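# Take the blue block off the red block

## Task

Remove the blue block from on top of the red block and put it on the table, so that the two blocks end up apart from each other and both stay on the table.

## Robot and tools

Robot: two 6-joint arms with parallel grippers, left_arm and right_arm, facing each other across a table. left_arm's base is at (-0.020, +0.458, +0.039) m on the +y side and right_arm's at (-0.020, -0.458, +0.039) m. The arm names do not match image left and right. In the scene frame the origin is the table centre, +z is up, and the table top is at z = +0.020 m.

Frames: each arm reports its gripper position (m), quaternion (wxyz) and velocities in its own base frame, with +z up. Fixed cameras and the table use the scene frame. end_effector_position is the point between the fingers, about 3-4 cm behind the tips. The fingers point along the gripper's +x axis and close along its y axis. Only the last 1.5 cm of each inner finger face is flat. The reported pose can be off by a few cm, more when the arm is stretched far out.

Row layout: every commanded row holds 14 numbers, even if only one arm moves. The first 7 are for left_arm and the next 7 for right_arm. Per arm the order is: wrist yaw, elbow, shoulder, wrist pitch, wrist roll, waist, then gripper opening. The six joint values are absolute target angles in radians, in the same convention as the Joint positions line. Shoulder, elbow and wrist roll are sign-flipped compared with the URDF. The usable ranges in your own numbers are: wrist yaw -1.571 to 1.571, elbow -2.356 to 0, shoulder -3.142 to 0, wrist pitch -1.571 to 1.571, wrist roll -3.142 to 3.142, waist -3.054 to 3.054. A call is rejected if a target is more than 0.028 rad beyond a range end and farther out than the joint is now. When a result says "joint sent to its limit", that target was clipped. Opening is an absolute command from -1 to +1: +1 is fully open (0.080 m between pads), and empty fingers meet near -0.78. Closing fully takes at least about 0.6 s.

Tools:
- execute_actions(actions, cameras): actions is a list of actions. Each action is a table of up to 15 rows, one row per 1/30 s step, and the last row is held until 15 steps are done. An empty list only returns the state and images. cameras lists which images come back: omit it or pass ["all"] for all, [] for none.
- move(target, speed, blend, opening_speed, blocking, cameras): target is one 14-number row, or a list of up to 15 rows used as waypoints of absolute joint angles. All joints interpolate together, so the gripper moves along a curve, not a straight line. speed is the top speed in rad/s of the joint with the farthest to travel: 0.01 to 2, default 0.5. It can be one value or one per waypoint. blend (rad) rounds the corners at waypoints. opening_speed sets how fast the opening changes, in units per second, 0.2 or more. blocking=false returns after about 0.5 s while the motion continues, and a new move replaces the running one. Paths ignore obstacles and the other arm. The result adds a "move:" line with the outcome (done, off_target, moving, held, fault), plus limits=held and the worst joint error for any arm that is off.
- wait(seconds 0-10): lets the scene run with the last commands held.
- stop(): brakes a running move to rest.
- zoom_image(camera, region=[x0,y0,x1,y1]): a closer view of a region up to 504x504 px of the latest image from one camera.
- read_manual: licence texts only.
- finished_scene(scene): ends the scene and cannot be undone. Call it only when the blocks are separated and resting with the robot clear of them.

Cameras (672x504): cam_head_left, cam_head_right, cam_high, cam_low, cam_left_wrist, cam_right_wrist. Calibration numbers are given, but fixed cameras may have shifted by a couple of degrees and millimetres.

Reading results: Joint positions gives, per arm, the six joints in the row order and then the finger-pad gap in m. Joint targets are the angles currently being driven toward. grip_measured is the finger opening on the command scale. Joint torques and external torques are listed in the same order, and positive means toward a larger joint number. "blocked" names an arm that was stopped far from its goal by contact. "joint command not followed" means the clearance check changed some steps. MOTOR HOT appears above 50 °C, and at 95 °C the arm is halted.

Motion limits: each step, a joint's target can lead its measured angle by only about 0.21-0.27 rad. Targets that would move the gripper more than 70 mm in one step are scaled back. Friction and gravity can leave joints a little short, and very small changes may not move anything. To keep a joint still, resend its Joint targets value. To keep a gripper as it is, resend its current opening, because 0 is a real command.

Gripping: close to about 0.08 below the grip_measured value at first touch for a firm hold. Keep the arm's motors from heating by not holding loads or reaching far for long.

Avoid: contact torques that reach a joint's load limit (waist 17.8, shoulder 22, elbow 22, wrist pitch 5.8, wrist yaw 5.78, wrist roll 5.42 N m), which stops that arm for 10 s. Also avoid fast or deep contact, collisions between the two arms, letting go of a block while it is moving, dropping it, and knocking anything off the table. Something may briefly pull on a held block, so keep a firm grip. Place the blue block down gently, open the gripper, and lift clear before finishing.

Each tool is called after "Emit:" by a JSON object that holds its "fn" and its "kwargs", one argument or row to a line.

## Session

Emit:
{"fn": "execute_actions", "kwargs": {
  "actions": []
}}

Scene clock: 0.00 s.
left_arm: end_effector_position=(+0.1361, +0.2679, +0.0952) grip_measured=+0.989 end_effector_quat_wxyz=(+0.582, -0.294, -0.090, +0.753) | right_arm: end_effector_position=(+0.3277, +0.1365, +0.2104) grip_measured=+1.000 end_effector_quat_wxyz=(+0.800, +0.117, +0.568, -0.156)
Joint names: [wrist yaw, elbow, shoulder, wrist pitch, wrist roll, waist]
Joint positions: left_arm=[-0.955 -0.359 -1.377 0.393 1.064 0.68 0.08] | right_arm=[0.253 -1.698 -1.722 -1.325 -0.867 0.501 0.08]
Joint velocities: within noise
Joint torques (N m): no reading
External joint torques (N m): no reading
Heat: left arm: hottest wrist yaw 37 °C (+0.0 °C/min); right arm: hottest wrist pitch 39 °C (+0.0 °C/min).
Joint targets: left_arm=[-0.956 -0.358 -1.377 0.393 1.064 0.680] | right_arm=[0.253 -1.701 -1.718 -1.324 -0.867 0.501]
Tool commands: left_gripper/opening=+0.988879 right_gripper/opening=+1.0

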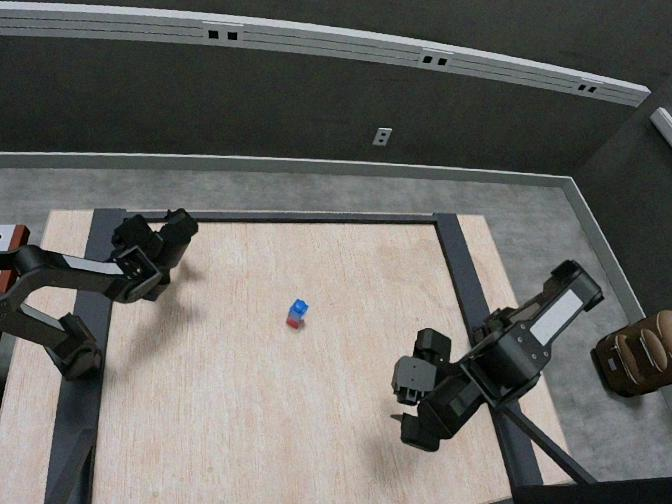

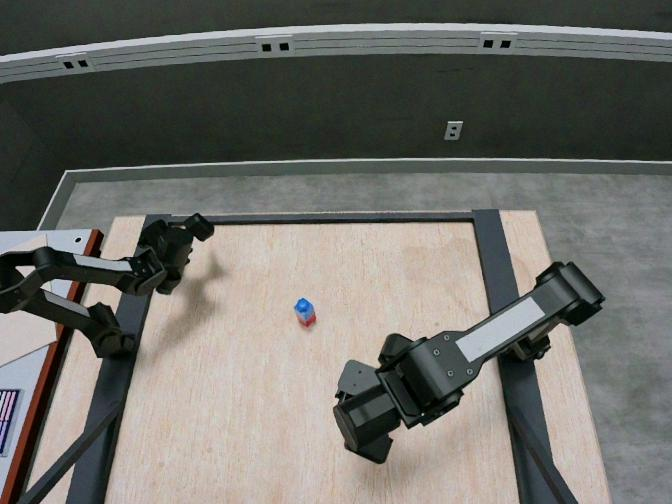

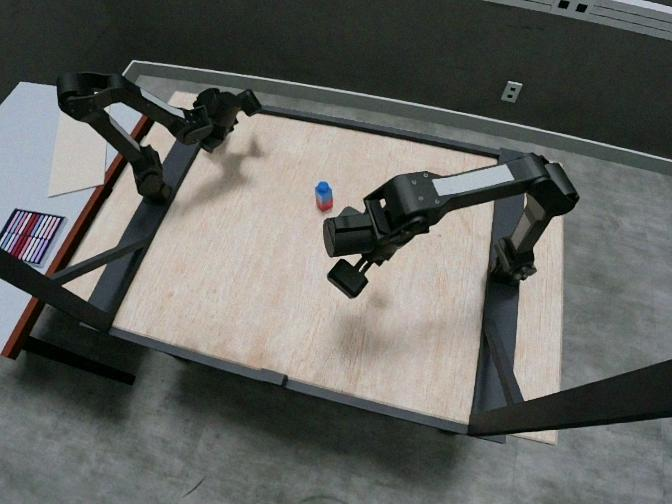

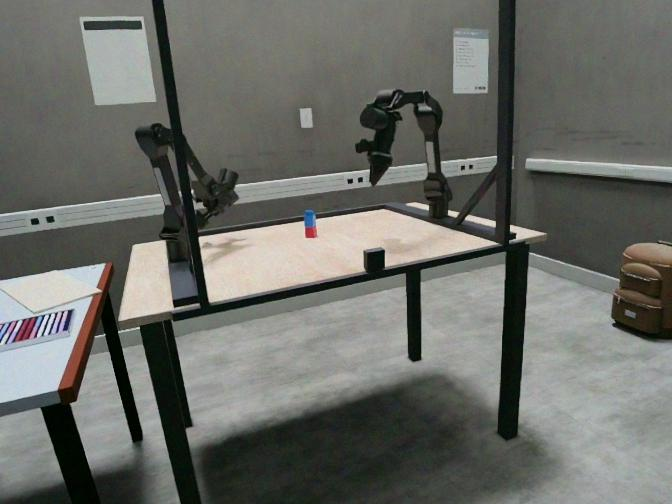

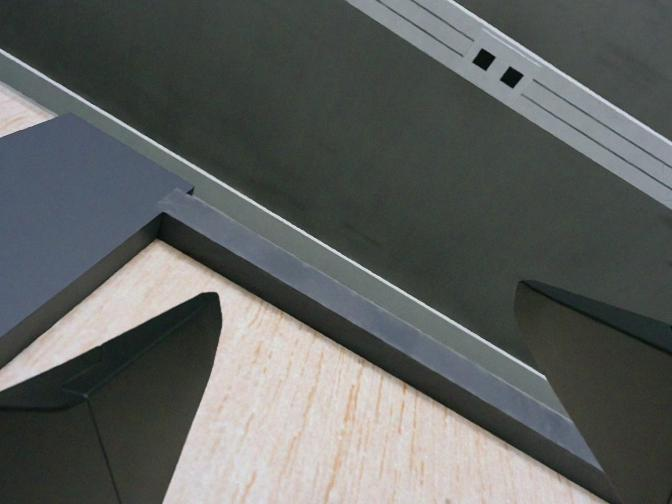

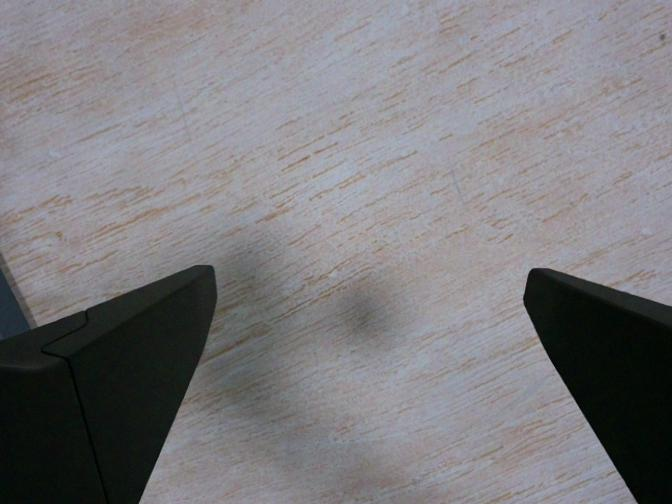

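Emit:
{"fn": "zoom_image", "kwargs": {
  "camera": "cam_head_left",
  "region": [270, 285, 330, 345]
}}

Emit:
{"fn": "zoom_image", "kwargs": {
  "camera": "cam_head_right",
  "region": [275, 280, 335, 340]
}}

Emit:
{"fn": "zoom_image", "kwargs": {
  "camera": "cam_high",
  "region": [295, 167, 355, 227]
}}

Emit:
{"fn": "zoom_image", "kwargs": {
  "camera": "cam_low",
  "region": [280, 195, 340, 255]
}}

Scaled by 8.400.

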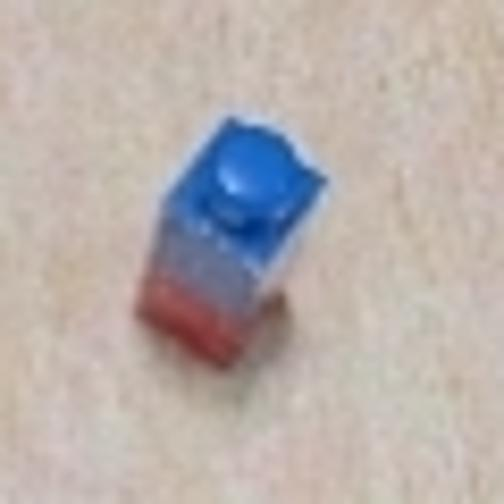

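Scaled by 8.400.

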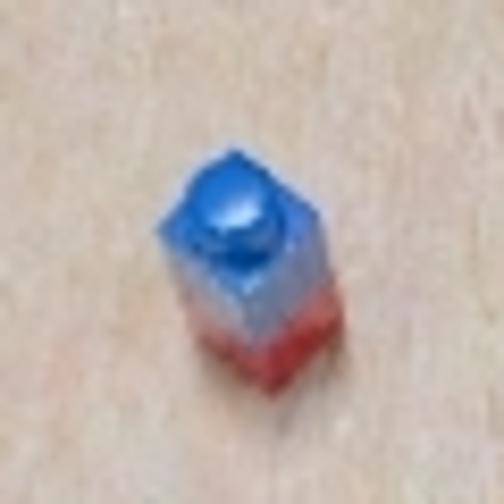

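Scaled by 8.400.

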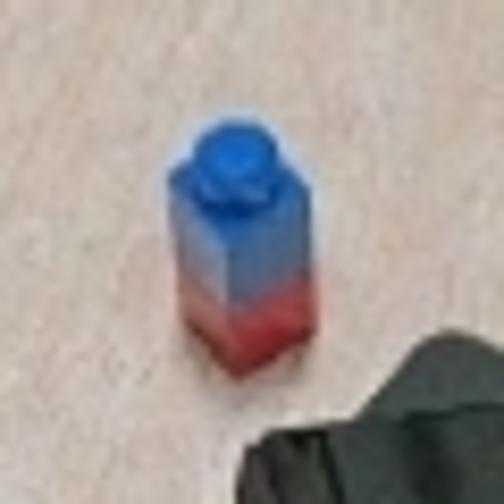

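Scaled by 8.400.

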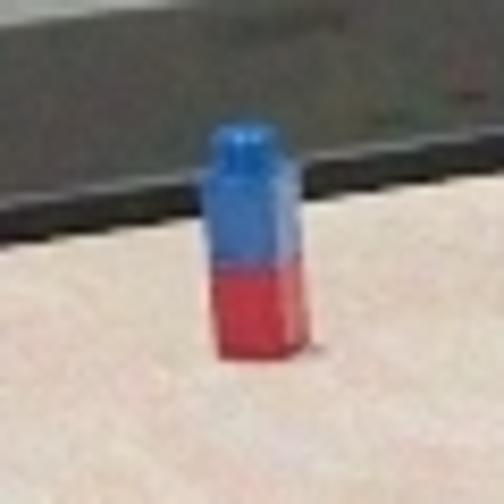

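Emit:
{"fn": "move", "kwargs": {
  "target": [-0.956, -0.358, -1.377, 0.393, 1.064, 0.680, 1.0, 0.745, -0.647, -1.615, 0.220, -0.561, 0.253, 1.0],
  "speed": 0.8,
  "cameras": ["cam_head_right", "cam_low", "cam_right_wrist"]
}}

Scene clock: 50.97 s.
left_arm: end_effector_position=(+0.1361, +0.2679, +0.0952) grip_measured=+0.989 end_effector_quat_wxyz=(+0.582, -0.294, -0.090, +0.753) | right_arm: end_effector_position=(+0.3658, -0.0092, +0.0748) grip_measured=+1.000 end_effector_quat_wxyz=(+0.915, +0.082, +0.250, -0.305)
Joint positions: left_arm=[-0.955 -0.359 -1.377 0.393 1.064 0.68 0.08] | right_arm=[0.741 -0.651 -1.627 0.216 -0.566 0.256 0.08]
Joint torques (N m): left_arm=[-0.41 -5.48 3.26 1.61 0.01 0.01] | right_arm=[0.47 -4.46 7.28 1.85 0.21 -0.28]
External joint torques (N m): left_arm=[-0.08 -0.2 -0.54 0.29 0.03 0] | right_arm=[0.18 0.61 1.82 0.59 0.21 -0.31]
Joint targets: left_arm=[-0.956 -0.358 -1.377 0.393 1.064 0.680] | right_arm=[0.745 -0.647 -1.615 0.220 -0.561 0.253]
move: done
camera_calibration:
cam_right_wrist: T_world_to_cam=[[-0.598833, -0.800546, 0.0229025, 0.219065], [-0.644862, 0.465024, -0.606553, 0.306223], [0.474923, -0.377993, -0.794713, -0.0450731], [0, 0, 0, 1]]
Images, in order: cam_head_right, cam_low, cam_right_wrist.

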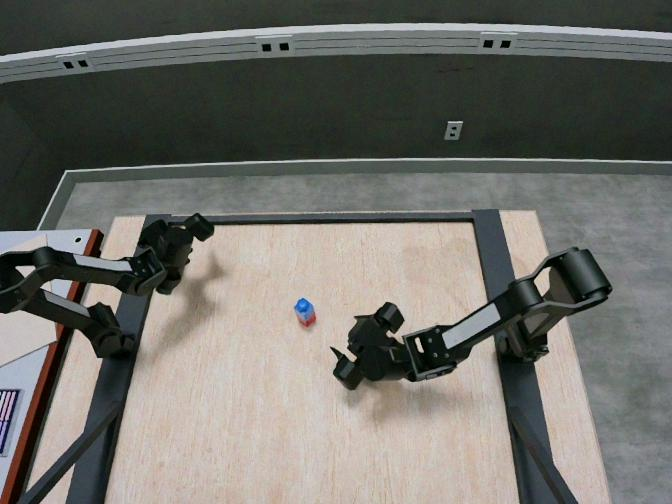

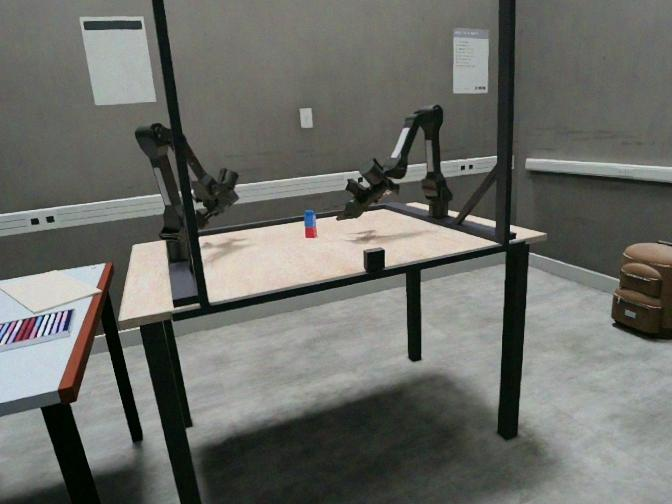

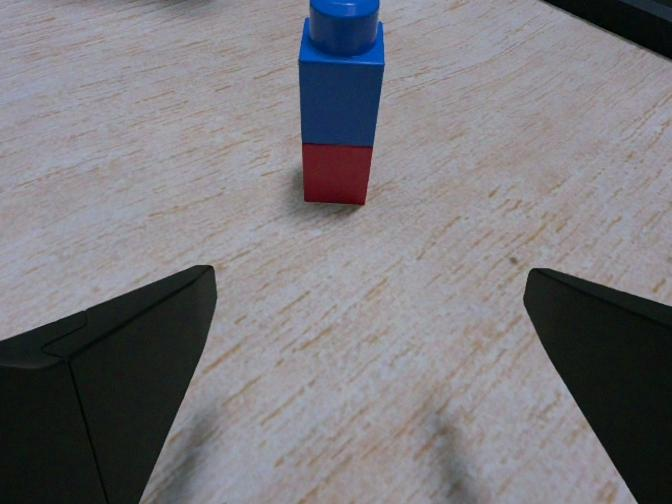

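Emit:
{"fn": "move", "kwargs": {
  "target": [0.0, -0.2245, -1.663, 0.915, 0.0, 0.0, 1.0, 0.655, -0.794, -1.843, 0.367, -0.460, 0.126, 1.0],
  "speed": 0.8,
  "cameras": ["cam_head_right", "cam_left_wrist", "cam_right_wrist"]
}}

Scene clock: 61.70 s.
left_arm: end_effector_position=(+0.3288, +0.0020, +0.0278) grip_measured=+0.989 end_effector_quat_wxyz=(+0.968, -0.002, +0.250, +0.005) | right_arm: end_effector_position=(+0.4154, -0.0387, +0.0559) grip_measured=+1.000 end_effector_quat_wxyz=(+0.914, +0.083, +0.248, -0.311)
Joint positions: left_arm=[-0.005 -0.234 -1.652 0.912 0.005 0.004 0.08] | right_arm=[0.657 -0.784 -1.837 0.363 -0.465 0.129 0.08]
Joint torques (N m): left_arm=[0.23 -3.02 2.67 2.24 -0.13 -0.23] | right_arm=[0.2 -5.92 6.65 1.94 0.2 -0.24]
External joint torques (N m): left_arm=[0.24 0.82 -1.8 0.57 -0.12 -0.24] | right_arm=[-0.05 -1.07 -0.1 0.61 0.21 -0.24]
Joint targets: left_arm=[0.000 -0.224 -1.663 0.915 0.000 0.000] | right_arm=[0.655 -0.794 -1.843 0.367 -0.460 0.126]
move: done
camera_calibration:
cam_left_wrist: T_world_to_cam=[[-0.0100128, -0.999729, -0.0209925, 0.0162614], [-0.774486, 0.0210328, -0.632242, 0.299376], [0.632512, 0.00992788, -0.774487, -0.107395], [0, 0, 0, 1]]
cam_right_wrist: T_world_to_cam=[[-0.609174, -0.792757, 0.0210609, 0.230344], [-0.63613, 0.472615, -0.609896, 0.337372], [0.473545, -0.38493, -0.792202, -0.0946771], [0, 0, 0, 1]]
Images, in order: cam_head_right, cam_left_wrist, cam_right_wrist.

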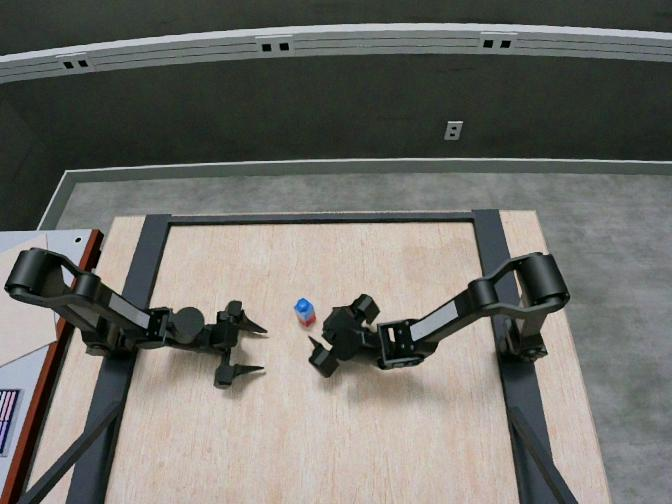

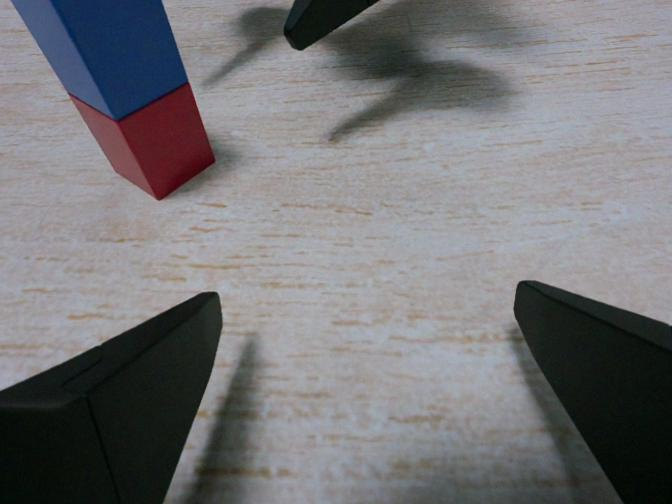

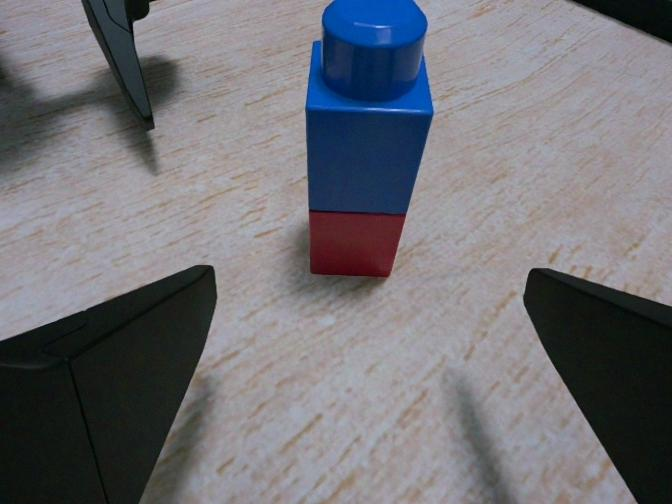

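Emit:
{"fn": "move", "kwargs": {
  "target": [
    [0.0, -0.2245, -1.663, 0.915, 0.0, 0.0, 1.0, 0.559, -0.998, -1.990, 0.361, -0.370, 0.005, 1.0]
  ],
  "speed": 0.3,
  "cameras": ["cam_head_right", "cam_left_wrist", "cam_right_wrist"]
}}

Scene clock: 66.50 s.
left_arm: end_effector_position=(+0.3289, +0.0020, +0.0279) grip_measured=+0.989 end_effector_quat_wxyz=(+0.968, -0.002, +0.250, +0.005) | right_arm: end_effector_position=(+0.4671, -0.0770, +0.0564) grip_measured=+1.000 end_effector_quat_wxyz=(+0.914, +0.085, +0.246, -0.311)
Joint positions: left_arm=[-0.005 -0.234 -1.652 0.913 0.005 0.004 0.08] | right_arm=[0.561 -0.987 -1.984 0.362 -0.375 0.007 0.08]
Joint torques (N m): left_arm=[0.16 -3.01 2.75 2.24 -0.18 -0.29] | right_arm=[0.15 -6.35 7.92 1.67 0.21 -0.16]
External joint torques (N m): left_arm=[0.17 0.75 -1.69 0.59 -0.17 -0.3] | right_arm=[-0.04 -1.26 -0.03 0.28 0.22 -0.22]
Joint targets: left_arm=[0.000 -0.225 -1.663 0.915 0.000 0.000] | right_arm=[0.559 -0.998 -1.990 0.361 -0.370 0.005]
move: done
camera_calibration:
cam_left_wrist: T_world_to_cam=[[-0.0100048, -0.999729, -0.0209978, 0.016261], [-0.774244, 0.0210338, -0.632537, 0.299382], [0.632808, 0.00992901, -0.774245, -0.107468], [0, 0, 0, 1]]
cam_right_wrist: T_world_to_cam=[[-0.610498, -0.79181, 0.0181231, 0.232315], [-0.63313, 0.47415, -0.611824, 0.387441], [0.475855, -0.384991, -0.790787, -0.134595], [0, 0, 0, 1]]
Images, in order: cam_head_right, cam_left_wrist, cam_right_wrist.

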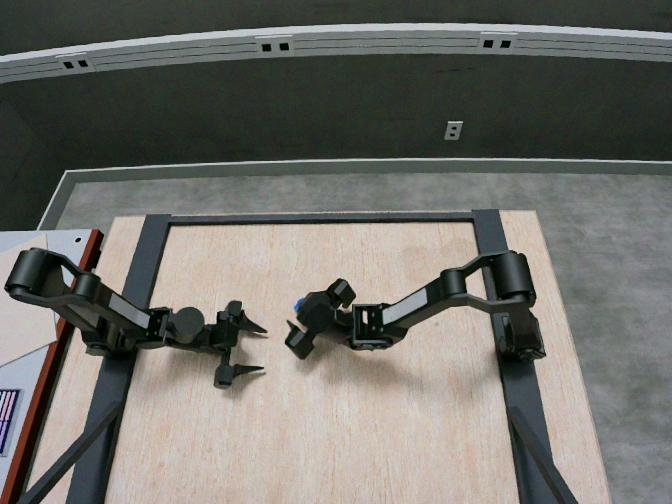

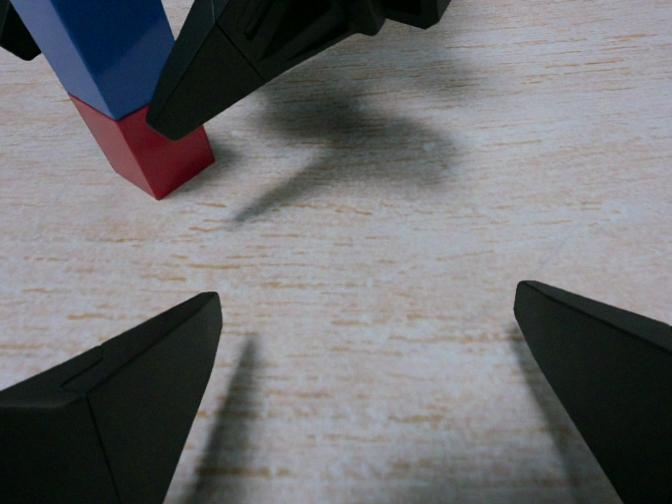

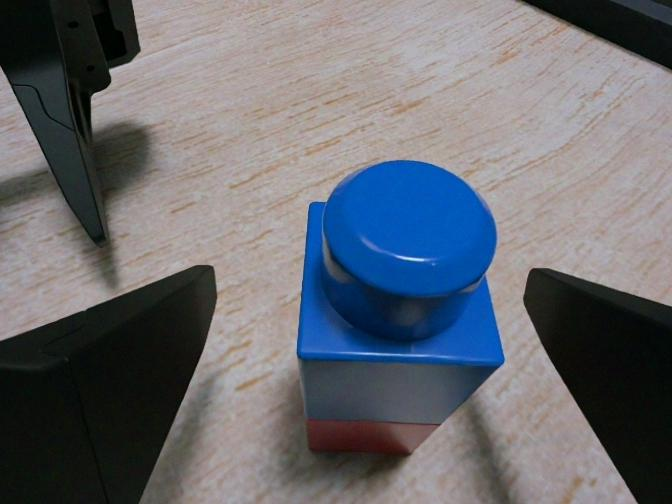

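Emit:
{"fn": "move", "kwargs": {
  "target": [0.0, -0.2245, -1.663, 0.915, 0.0, 0.0, 1.0, 0.559, -0.998, -1.990, 0.361, -0.370, 0.005, -0.16],
  "speed": 0.3,
  "opening_speed": 1.0,
  "cameras": ["cam_left_wrist", "cam_right_wrist"]
}}

Scene clock: 69.20 s.
left_arm: end_effector_position=(+0.3289, +0.0020, +0.0279) grip_measured=+0.989 end_effector_quat_wxyz=(+0.968, -0.002, +0.250, +0.005) | right_arm: end_effector_position=(+0.4673, -0.0770, +0.0567) grip_measured=-0.102 end_effector_quat_wxyz=(+0.914, +0.085, +0.246, -0.311)
Joint positions: left_arm=[-0.005 -0.234 -1.652 0.913 0.005 0.004 0.08] | right_arm=[0.561 -0.988 -1.984 0.362 -0.375 0.007 0.03]
Joint torques (N m): left_arm=[0.22 -3.04 2.71 2.22 -0.18 -0.23] | right_arm=[0.14 -6.27 7.89 1.66 0.19 -0.09]
External joint torques (N m): left_arm=[0.22 0.83 -1.8 0.54 -0.18 -0.2] | right_arm=[-0.06 -1.09 -0.16 0.24 0.2 -0.14]
Joint targets: left_arm=[0.000 -0.225 -1.663 0.915 0.000 0.000] | right_arm=[0.559 -0.998 -1.990 0.361 -0.370 0.005]
move: done
camera_calibration:
cam_left_wrist: T_world_to_cam=[[-0.0100048, -0.999729, -0.0209978, 0.016261], [-0.774244, 0.0210338, -0.632537, 0.299382], [0.632808, 0.00992901, -0.774245, -0.107468], [0, 0, 0, 1]]
cam_right_wrist: T_world_to_cam=[[-0.610357, -0.791923, 0.0179833, 0.232379], [-0.632877, 0.473872, -0.612301, 0.387627], [0.476373, -0.385103, -0.79042, -0.134765], [0, 0, 0, 1]]
Images, in order: cam_left_wrist, cam_right_wrist.

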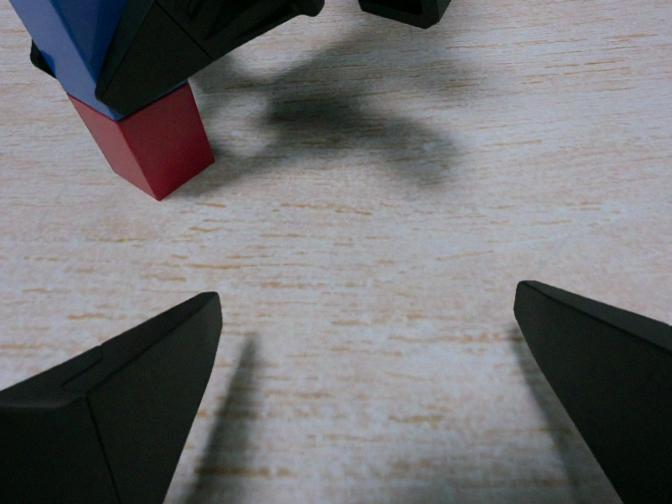

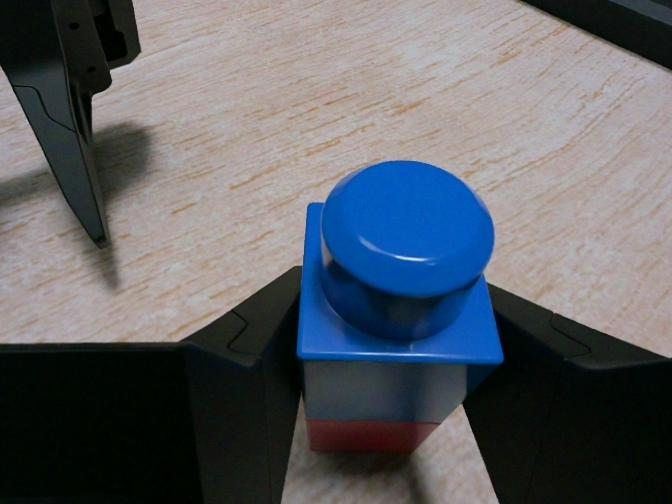

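Emit:
{"fn": "move", "kwargs": {
  "target": [
    [0.0, -0.2245, -1.663, 0.915, 0.0, 0.0, 1.0, 0.559, -1.020, -1.945, 0.296, -0.370, 0.005, -0.16],
    [0.0, -0.2245, -1.663, 0.915, 0.0, 0.0, 1.0, 0, -0.729, -1.773, 0.521, 0, 0, -0.16]
  ],
  "speed": [0.3, 0.5],
  "blend": [0.02, 0],
  "cameras": ["cam_low", "cam_head_right", "cam_left_wrist", "cam_right_wrist"]
}}

Scene clock: 73.40 s.
left_arm: end_effector_position=(+0.3289, +0.0020, +0.0279) grip_measured=+0.989 end_effector_quat_wxyz=(+0.968, -0.002, +0.250, +0.005) | right_arm: end_effector_position=(+0.4371, +0.0011, +0.0655) grip_measured=-0.102 end_effector_quat_wxyz=(+0.964, +0.002, +0.267, +0.000)
Joint positions: left_arm=[-0.005 -0.234 -1.652 0.913 0.005 0.004 0.08] | right_arm=[0.003 -0.733 -1.788 0.516 -0.005 0.003 0.03]
Joint torques (N m): left_arm=[0.18 -2.98 2.69 2.25 -0.16 -0.28] | right_arm=[-0.1 -4.51 9.01 2.27 0.22 -0.36]
External joint torques (N m): left_arm=[0.18 0.83 -1.75 0.6 -0.16 -0.28] | right_arm=[-0.1 0.5 2.44 0.74 0.23 -0.37]
Joint targets: left_arm=[0.000 -0.225 -1.663 0.915 0.000 0.000] | right_arm=[0.000 -0.729 -1.773 0.521 0.000 0.000]
move: done
camera_calibration:
cam_left_wrist: T_world_to_cam=[[-0.0100048, -0.999729, -0.0209978, 0.016261], [-0.774244, 0.0210338, -0.632537, 0.299382], [0.632808, 0.00992901, -0.774245, -0.107468], [0, 0, 0, 1]]
cam_right_wrist: T_world_to_cam=[[-0.00121488, -0.999862, 0.0165828, 0.00968973], [-0.799056, -0.00899988, -0.601189, 0.409331], [0.601255, -0.013981, -0.798935, -0.13774], [0, 0, 0, 1]]
Images, in order: cam_head_right, cam_low, cam_left_wrist, cam_right_wrist.

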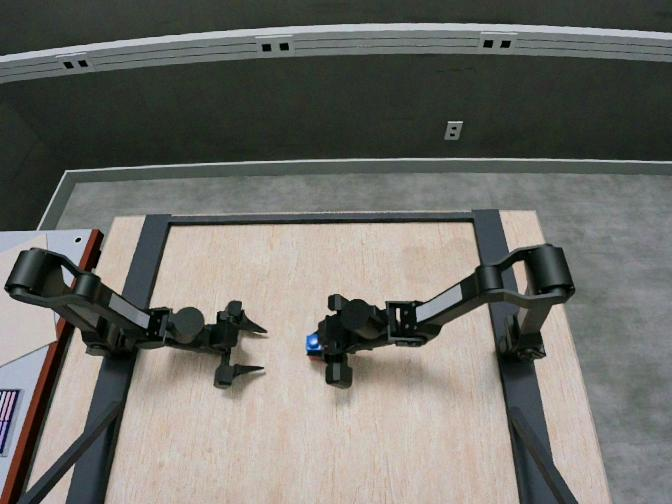

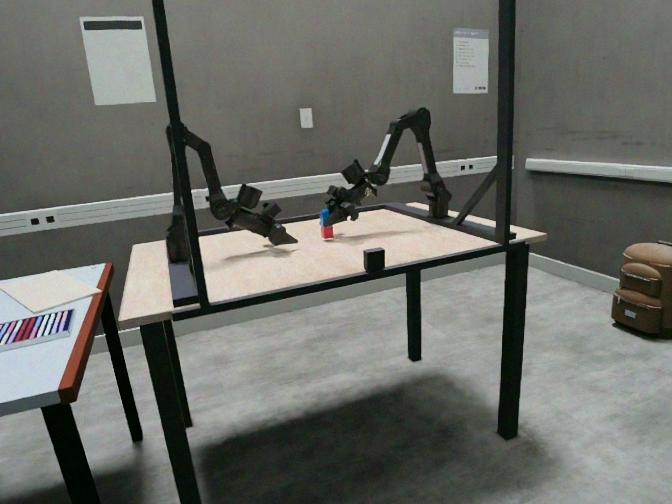

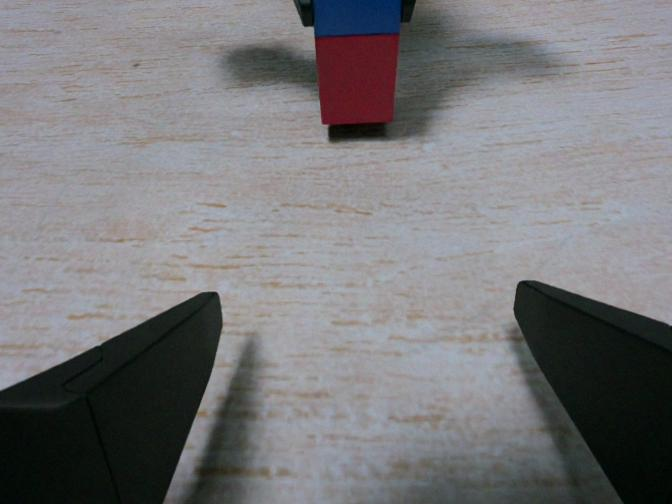

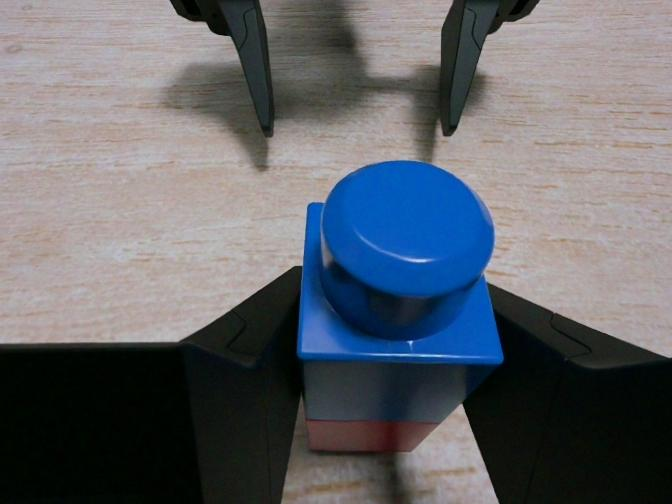

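Emit:
{"fn": "zoom_image", "kwargs": {
  "camera": "cam_left_wrist",
  "region": [270, 0, 440, 160]
}}

Scaled by 2.965.

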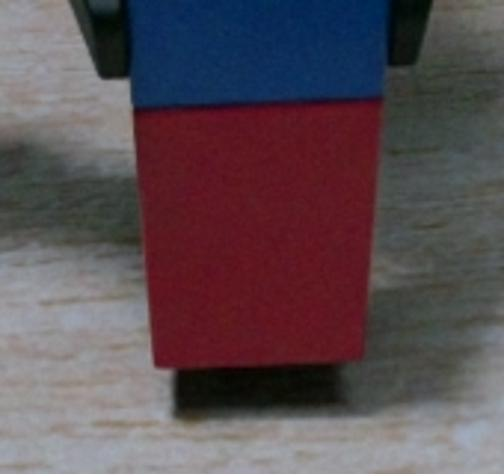

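Emit:
{"fn": "move", "kwargs": {
  "target": [0.0, -0.750, -1.969, 0.696, 0.0, 0.0, 1.0, 0, -0.729, -1.773, 0.521, 0, 0, -0.16],
  "speed": 0.35,
  "cameras": ["cam_low", "cam_left_wrist", "cam_right_wrist"]
}}

Scene clock: 81.67 s.
left_arm: end_effector_position=(+0.4500, +0.0025, +0.0320) grip_measured=+0.989 end_effector_quat_wxyz=(+0.967, -0.002, +0.255, +0.005) | right_arm: end_effector_position=(+0.4370, +0.0011, +0.0655) grip_measured=-0.102 end_effector_quat_wxyz=(+0.964, +0.002, +0.267, +0.000)
Joint positions: left_arm=[-0.005 -0.739 -1.953 0.697 0.005 0.004 0.08] | right_arm=[0.003 -0.732 -1.788 0.516 -0.005 0.003 0.03]
Joint torques (N m): left_arm=[0.18 -6.19 5.4 1.88 -0.2 -0.22] | right_arm=[-0.06 -4.57 8.89 2.23 0.2 -0.32]
External joint torques (N m): left_arm=[0.2 -1.39 -2.3 0.23 -0.19 -0.32] | right_arm=[-0.06 0.48 2.3 0.69 0.2 -0.32]
Heat: left arm: hottest wrist pitch 39 °C (+4.0 °C/min); right arm: hottest wrist pitch 44 °C (+4.0 °C/min).
Joint targets: left_arm=[0.000 -0.750 -1.969 0.696 0.000 0.000] | right_arm=[0.000 -0.729 -1.773 0.521 0.000 0.000]
move: done
camera_calibration:
cam_left_wrist: T_world_to_cam=[[-0.0102363, -0.99973, -0.0208434, 0.0181237], [-0.781194, 0.0210071, -0.623934, 0.398605], [0.624204, 0.00989599, -0.781199, -0.176765], [0, 0, 0, 1]]
cam_right_wrist: T_world_to_cam=[[-0.00121488, -0.999862, 0.0165828, 0.0096905], [-0.799056, -0.00899988, -0.601189, 0.409236], [0.601255, -0.013981, -0.798935, -0.13775], [0, 0, 0, 1]]
Images, in order: cam_low, cam_left_wrist, cam_right_wrist.

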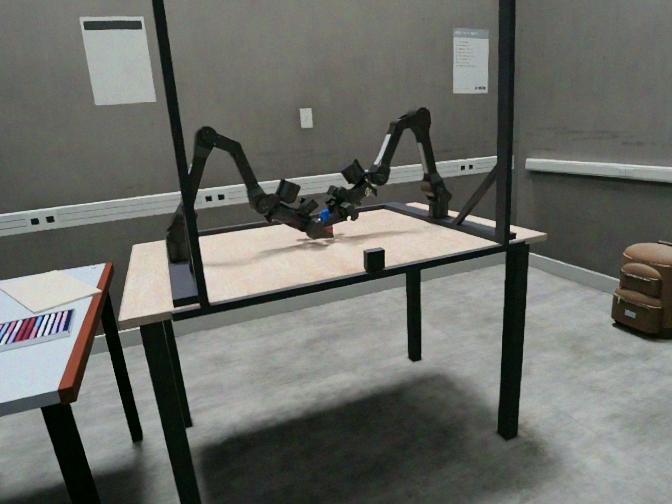

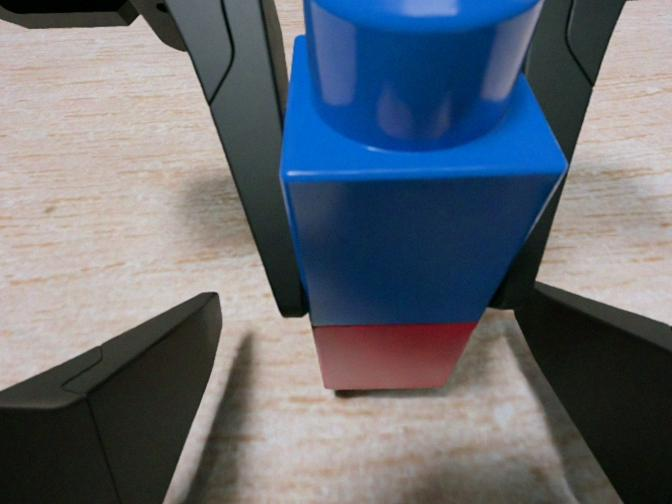

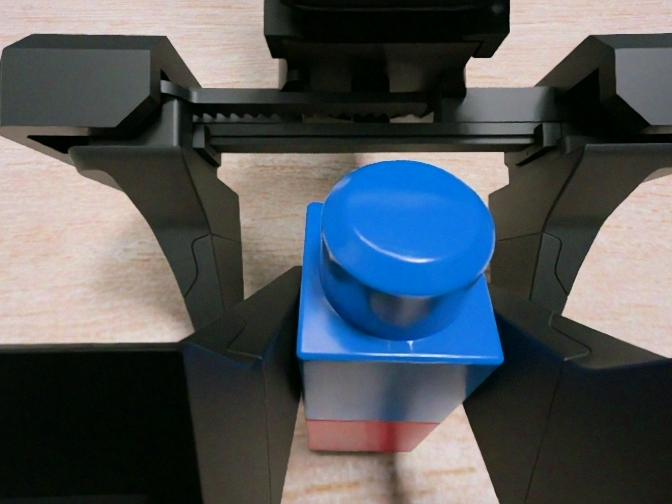

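Emit:
{"fn": "move", "kwargs": {
  "target": [0.0, -0.750, -1.969, 0.696, 0.0, 0.0, -0.18, 0, -0.729, -1.773, 0.521, 0, 0, -0.16],
  "speed": 0.35,
  "opening_speed": 1.0,
  "cameras": ["cam_low", "cam_left_wrist", "cam_right_wrist"]
}}

Scene clock: 85.90 s.
left_arm: end_effector_position=(+0.4500, +0.0013, +0.0319) grip_measured=-0.125 end_effector_quat_wxyz=(+0.967, -0.003, +0.256, +0.003) | right_arm: end_effector_position=(+0.4369, +0.0005, +0.0655) grip_measured=-0.102 end_effector_quat_wxyz=(+0.964, +0.002, +0.267, -0.001)
Joint positions: left_arm=[-0.003 -0.739 -1.953 0.697 0.005 0.002 0.029] | right_arm=[0.002 -0.732 -1.788 0.516 -0.004 0.002 0.03]
Joint torques (N m): left_arm=[0.1 -6.17 5.39 1.97 -0.17 0.07] | right_arm=[-0.07 -4.63 8.94 2.21 0.2 -0.28]
External joint torques (N m): left_arm=[0.1 -1.37 -2.31 0.31 -0.17 0.11] | right_arm=[-0.08 0.47 2.28 0.65 0.21 -0.26]
Joint targets: left_arm=[0.000 -0.750 -1.969 0.696 0.000 0.000] | right_arm=[0.000 -0.729 -1.773 0.521 0.000 0.000]
move: done
camera_calibration:
cam_left_wrist: T_world_to_cam=[[-0.01414, -0.999706, -0.0197068, 0.0186402], [-0.781344, 0.0233455, -0.623664, 0.398662], [0.623941, 0.00657921, -0.781444, -0.176745], [0, 0, 0, 1]]
cam_right_wrist: T_world_to_cam=[[-0.00202138, -0.999853, 0.0170413, 0.00940283], [-0.799064, -0.008631, -0.601184, 0.409168], [0.601243, -0.0148323, -0.798929, -0.137678], [0, 0, 0, 1]]
Images, in order: cam_low, cam_left_wrist, cam_right_wrist.

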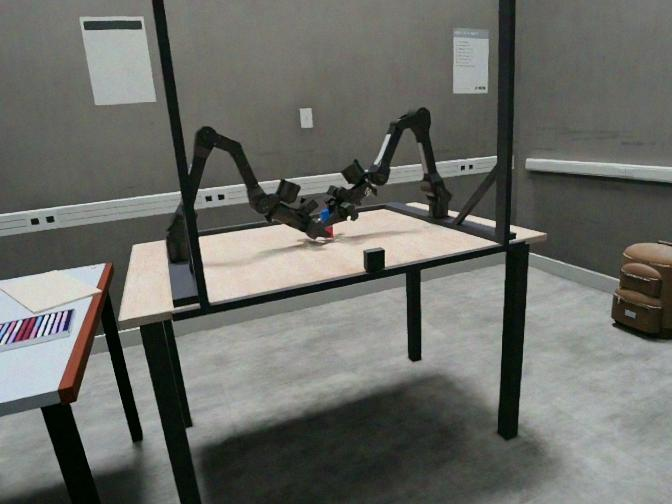

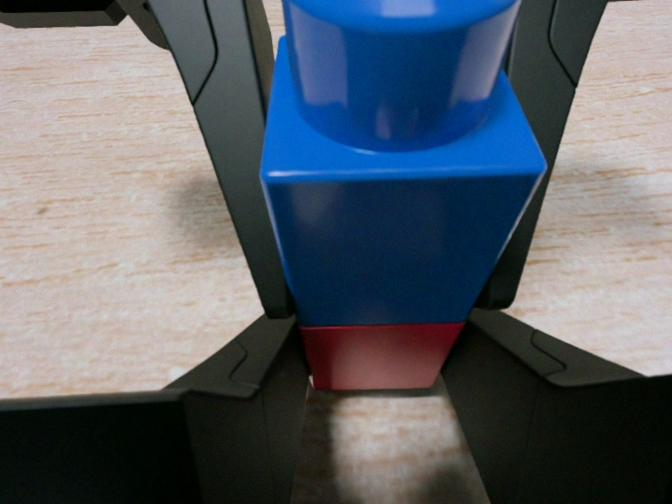

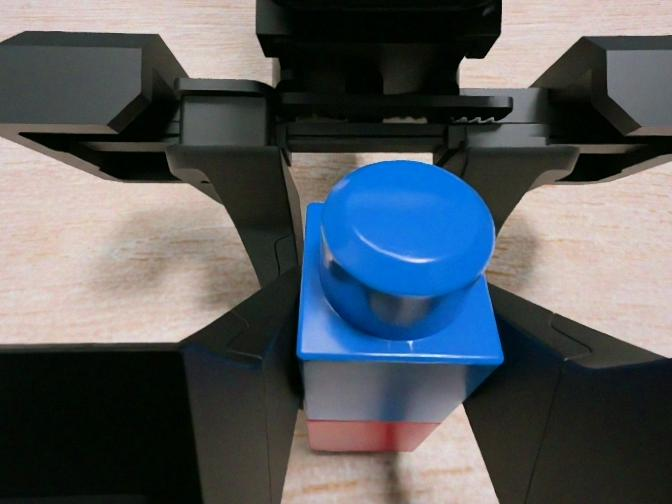

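Emit:
{"fn": "move", "kwargs": {
  "target": [0.0, -0.750, -1.969, 0.696, 0.0, 0.0, -0.22, 0, -0.7785, -1.683, 0.3805, 0, 0, -0.22],
  "speed": 0.12,
  "cameras": ["cam_low", "cam_left_wrist", "cam_right_wrist"]
}}

Scene clock: 89.87 s.
left_arm: end_effector_position=(+0.4531, +0.0013, +0.0350) grip_measured=-0.125 end_effector_quat_wxyz=(+0.968, -0.002, +0.251, +0.003) | right_arm: end_effector_position=(+0.4340, +0.0005, +0.0912) grip_measured=-0.102 end_effector_quat_wxyz=(+0.963, +0.002, +0.271, -0.001)
Joint positions: left_arm=[-0.003 -0.749 -1.954 0.696 0.005 0.002 0.029] | right_arm=[0.002 -0.767 -1.697 0.381 -0.004 0.002 0.03]
Joint torques (N m): left_arm=[0.12 -5.22 5.51 1.98 -0.18 -0.07] | right_arm=[-0.07 -6.67 8.54 1.85 0.19 -0.2]
External joint torques (N m): left_arm=[0.13 -0.35 -2.29 0.31 -0.18 -0.15] | right_arm=[-0.07 -1.19 2.18 0.32 0.19 -0.24]
Joint targets: left_arm=[0.000 -0.750 -1.969 0.696 0.000 0.000] | right_arm=[0.000 -0.779 -1.683 0.380 0.000 0.000]
move: done
camera_calibration:
cam_left_wrist: T_world_to_cam=[[-0.0141444, -0.999696, -0.0201863, 0.0187685], [-0.775598, 0.0237108, -0.630782, 0.400607], [0.631069, 0.00673442, -0.775698, -0.179688], [0, 0, 0, 1]]
cam_right_wrist: T_world_to_cam=[[-0.00186519, -0.999852, 0.0170771, 0.00888217], [-0.804534, -0.00864177, -0.593843, 0.423987], [0.593903, -0.0148467, -0.8044, -0.111704], [0, 0, 0, 1]]
Images, in order: cam_low, cam_left_wrist, cam_right_wrist.

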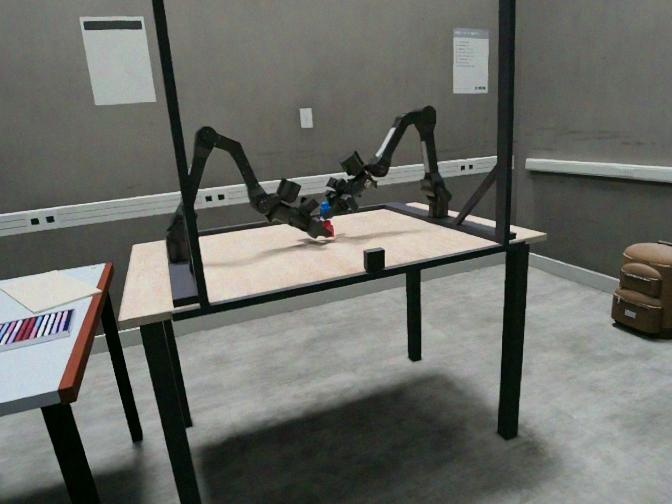

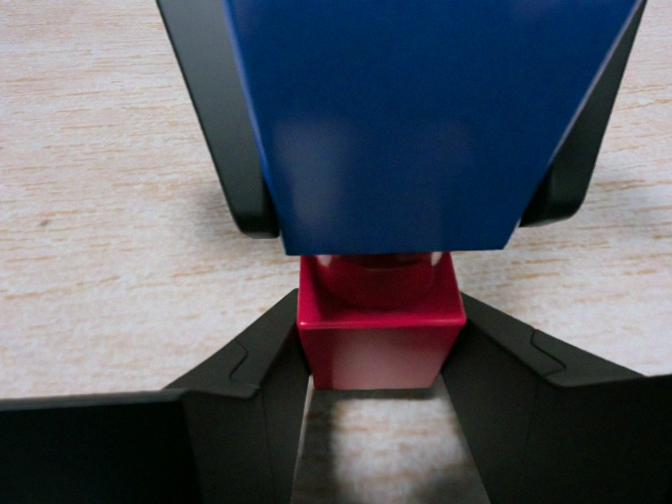

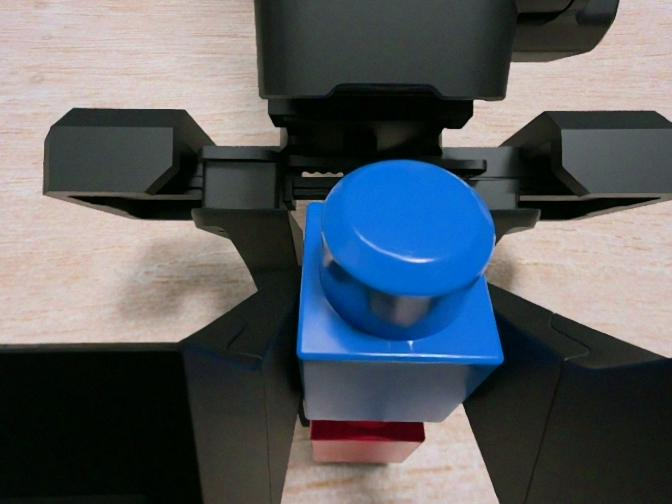

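Emit:
{"fn": "move", "kwargs": {
  "target": [
    [0.0, -0.744, -2.0115, 0.744, 0.0, 0.0, -0.22, 0, -0.365, -1.180, 0.292, 0, 0, -0.22],
    [0.0, -0.744, -2.0115, 0.744, 0.0, 0.0, -0.22, 0, -0.210, -1.607, 0.873, 0, 0, -0.22]
  ],
  "speed": 0.5,
  "cameras": ["cam_low", "cam_left_wrist", "cam_right_wrist"]
}}

Scene clock: 96.20 s.
left_arm: end_effector_position=(+0.4547, +0.0013, +0.0253) grip_measured=-0.125 end_effector_quat_wxyz=(+0.968, -0.002, +0.250, +0.003) | right_arm: end_effector_position=(+0.3208, +0.0003, +0.0284) grip_measured=-0.102 end_effector_quat_wxyz=(+0.966, +0.002, +0.258, -0.001)
Joint positions: left_arm=[-0.003 -0.749 -1.996 0.741 0.005 0.002 0.029] | right_arm=[0.002 -0.213 -1.603 0.869 -0.004 0.002 0.03]
Joint torques (N m): left_arm=[0.1 -4.26 5.59 2.28 -0.17 -0.17] | right_arm=[-0.07 -3.22 3.76 2.26 0.21 -0.21]
External joint torques (N m): left_arm=[0.11 0.38 -2.23 0.63 -0.17 -0.24] | right_arm=[-0.07 0.51 -0.21 0.69 0.21 -0.21]
Joint targets: left_arm=[0.000 -0.744 -2.011 0.744 0.000 0.000] | right_arm=[0.000 -0.210 -1.607 0.873 0.000 0.000]
move: done
camera_calibration:
cam_left_wrist: T_world_to_cam=[[-0.0140905, -0.999696, -0.0202292, 0.0185759], [-0.773911, 0.023714, -0.63285, 0.395056], [0.633138, 0.00673842, -0.77401, -0.18923], [0, 0, 0, 1]]
cam_right_wrist: T_world_to_cam=[[-0.00232626, -0.999853, 0.016967, 0.00967172], [-0.788157, -0.00860954, -0.615414, 0.29097], [0.61547, -0.0148043, -0.788022, -0.102373], [0, 0, 0, 1]]
Images, in order: cam_low, cam_left_wrist, cam_right_wrist.

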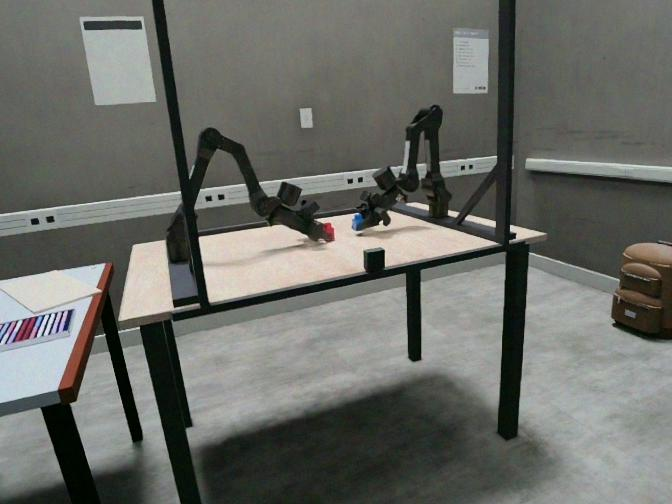

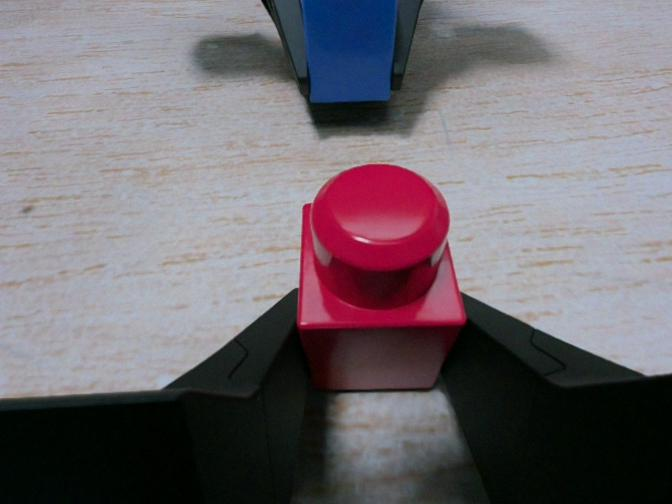

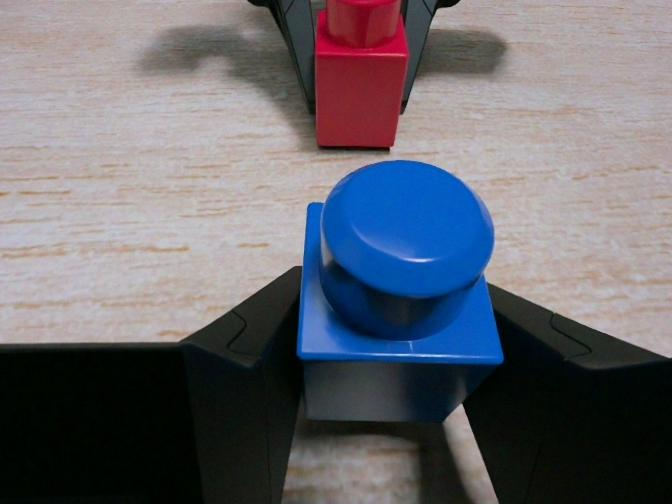

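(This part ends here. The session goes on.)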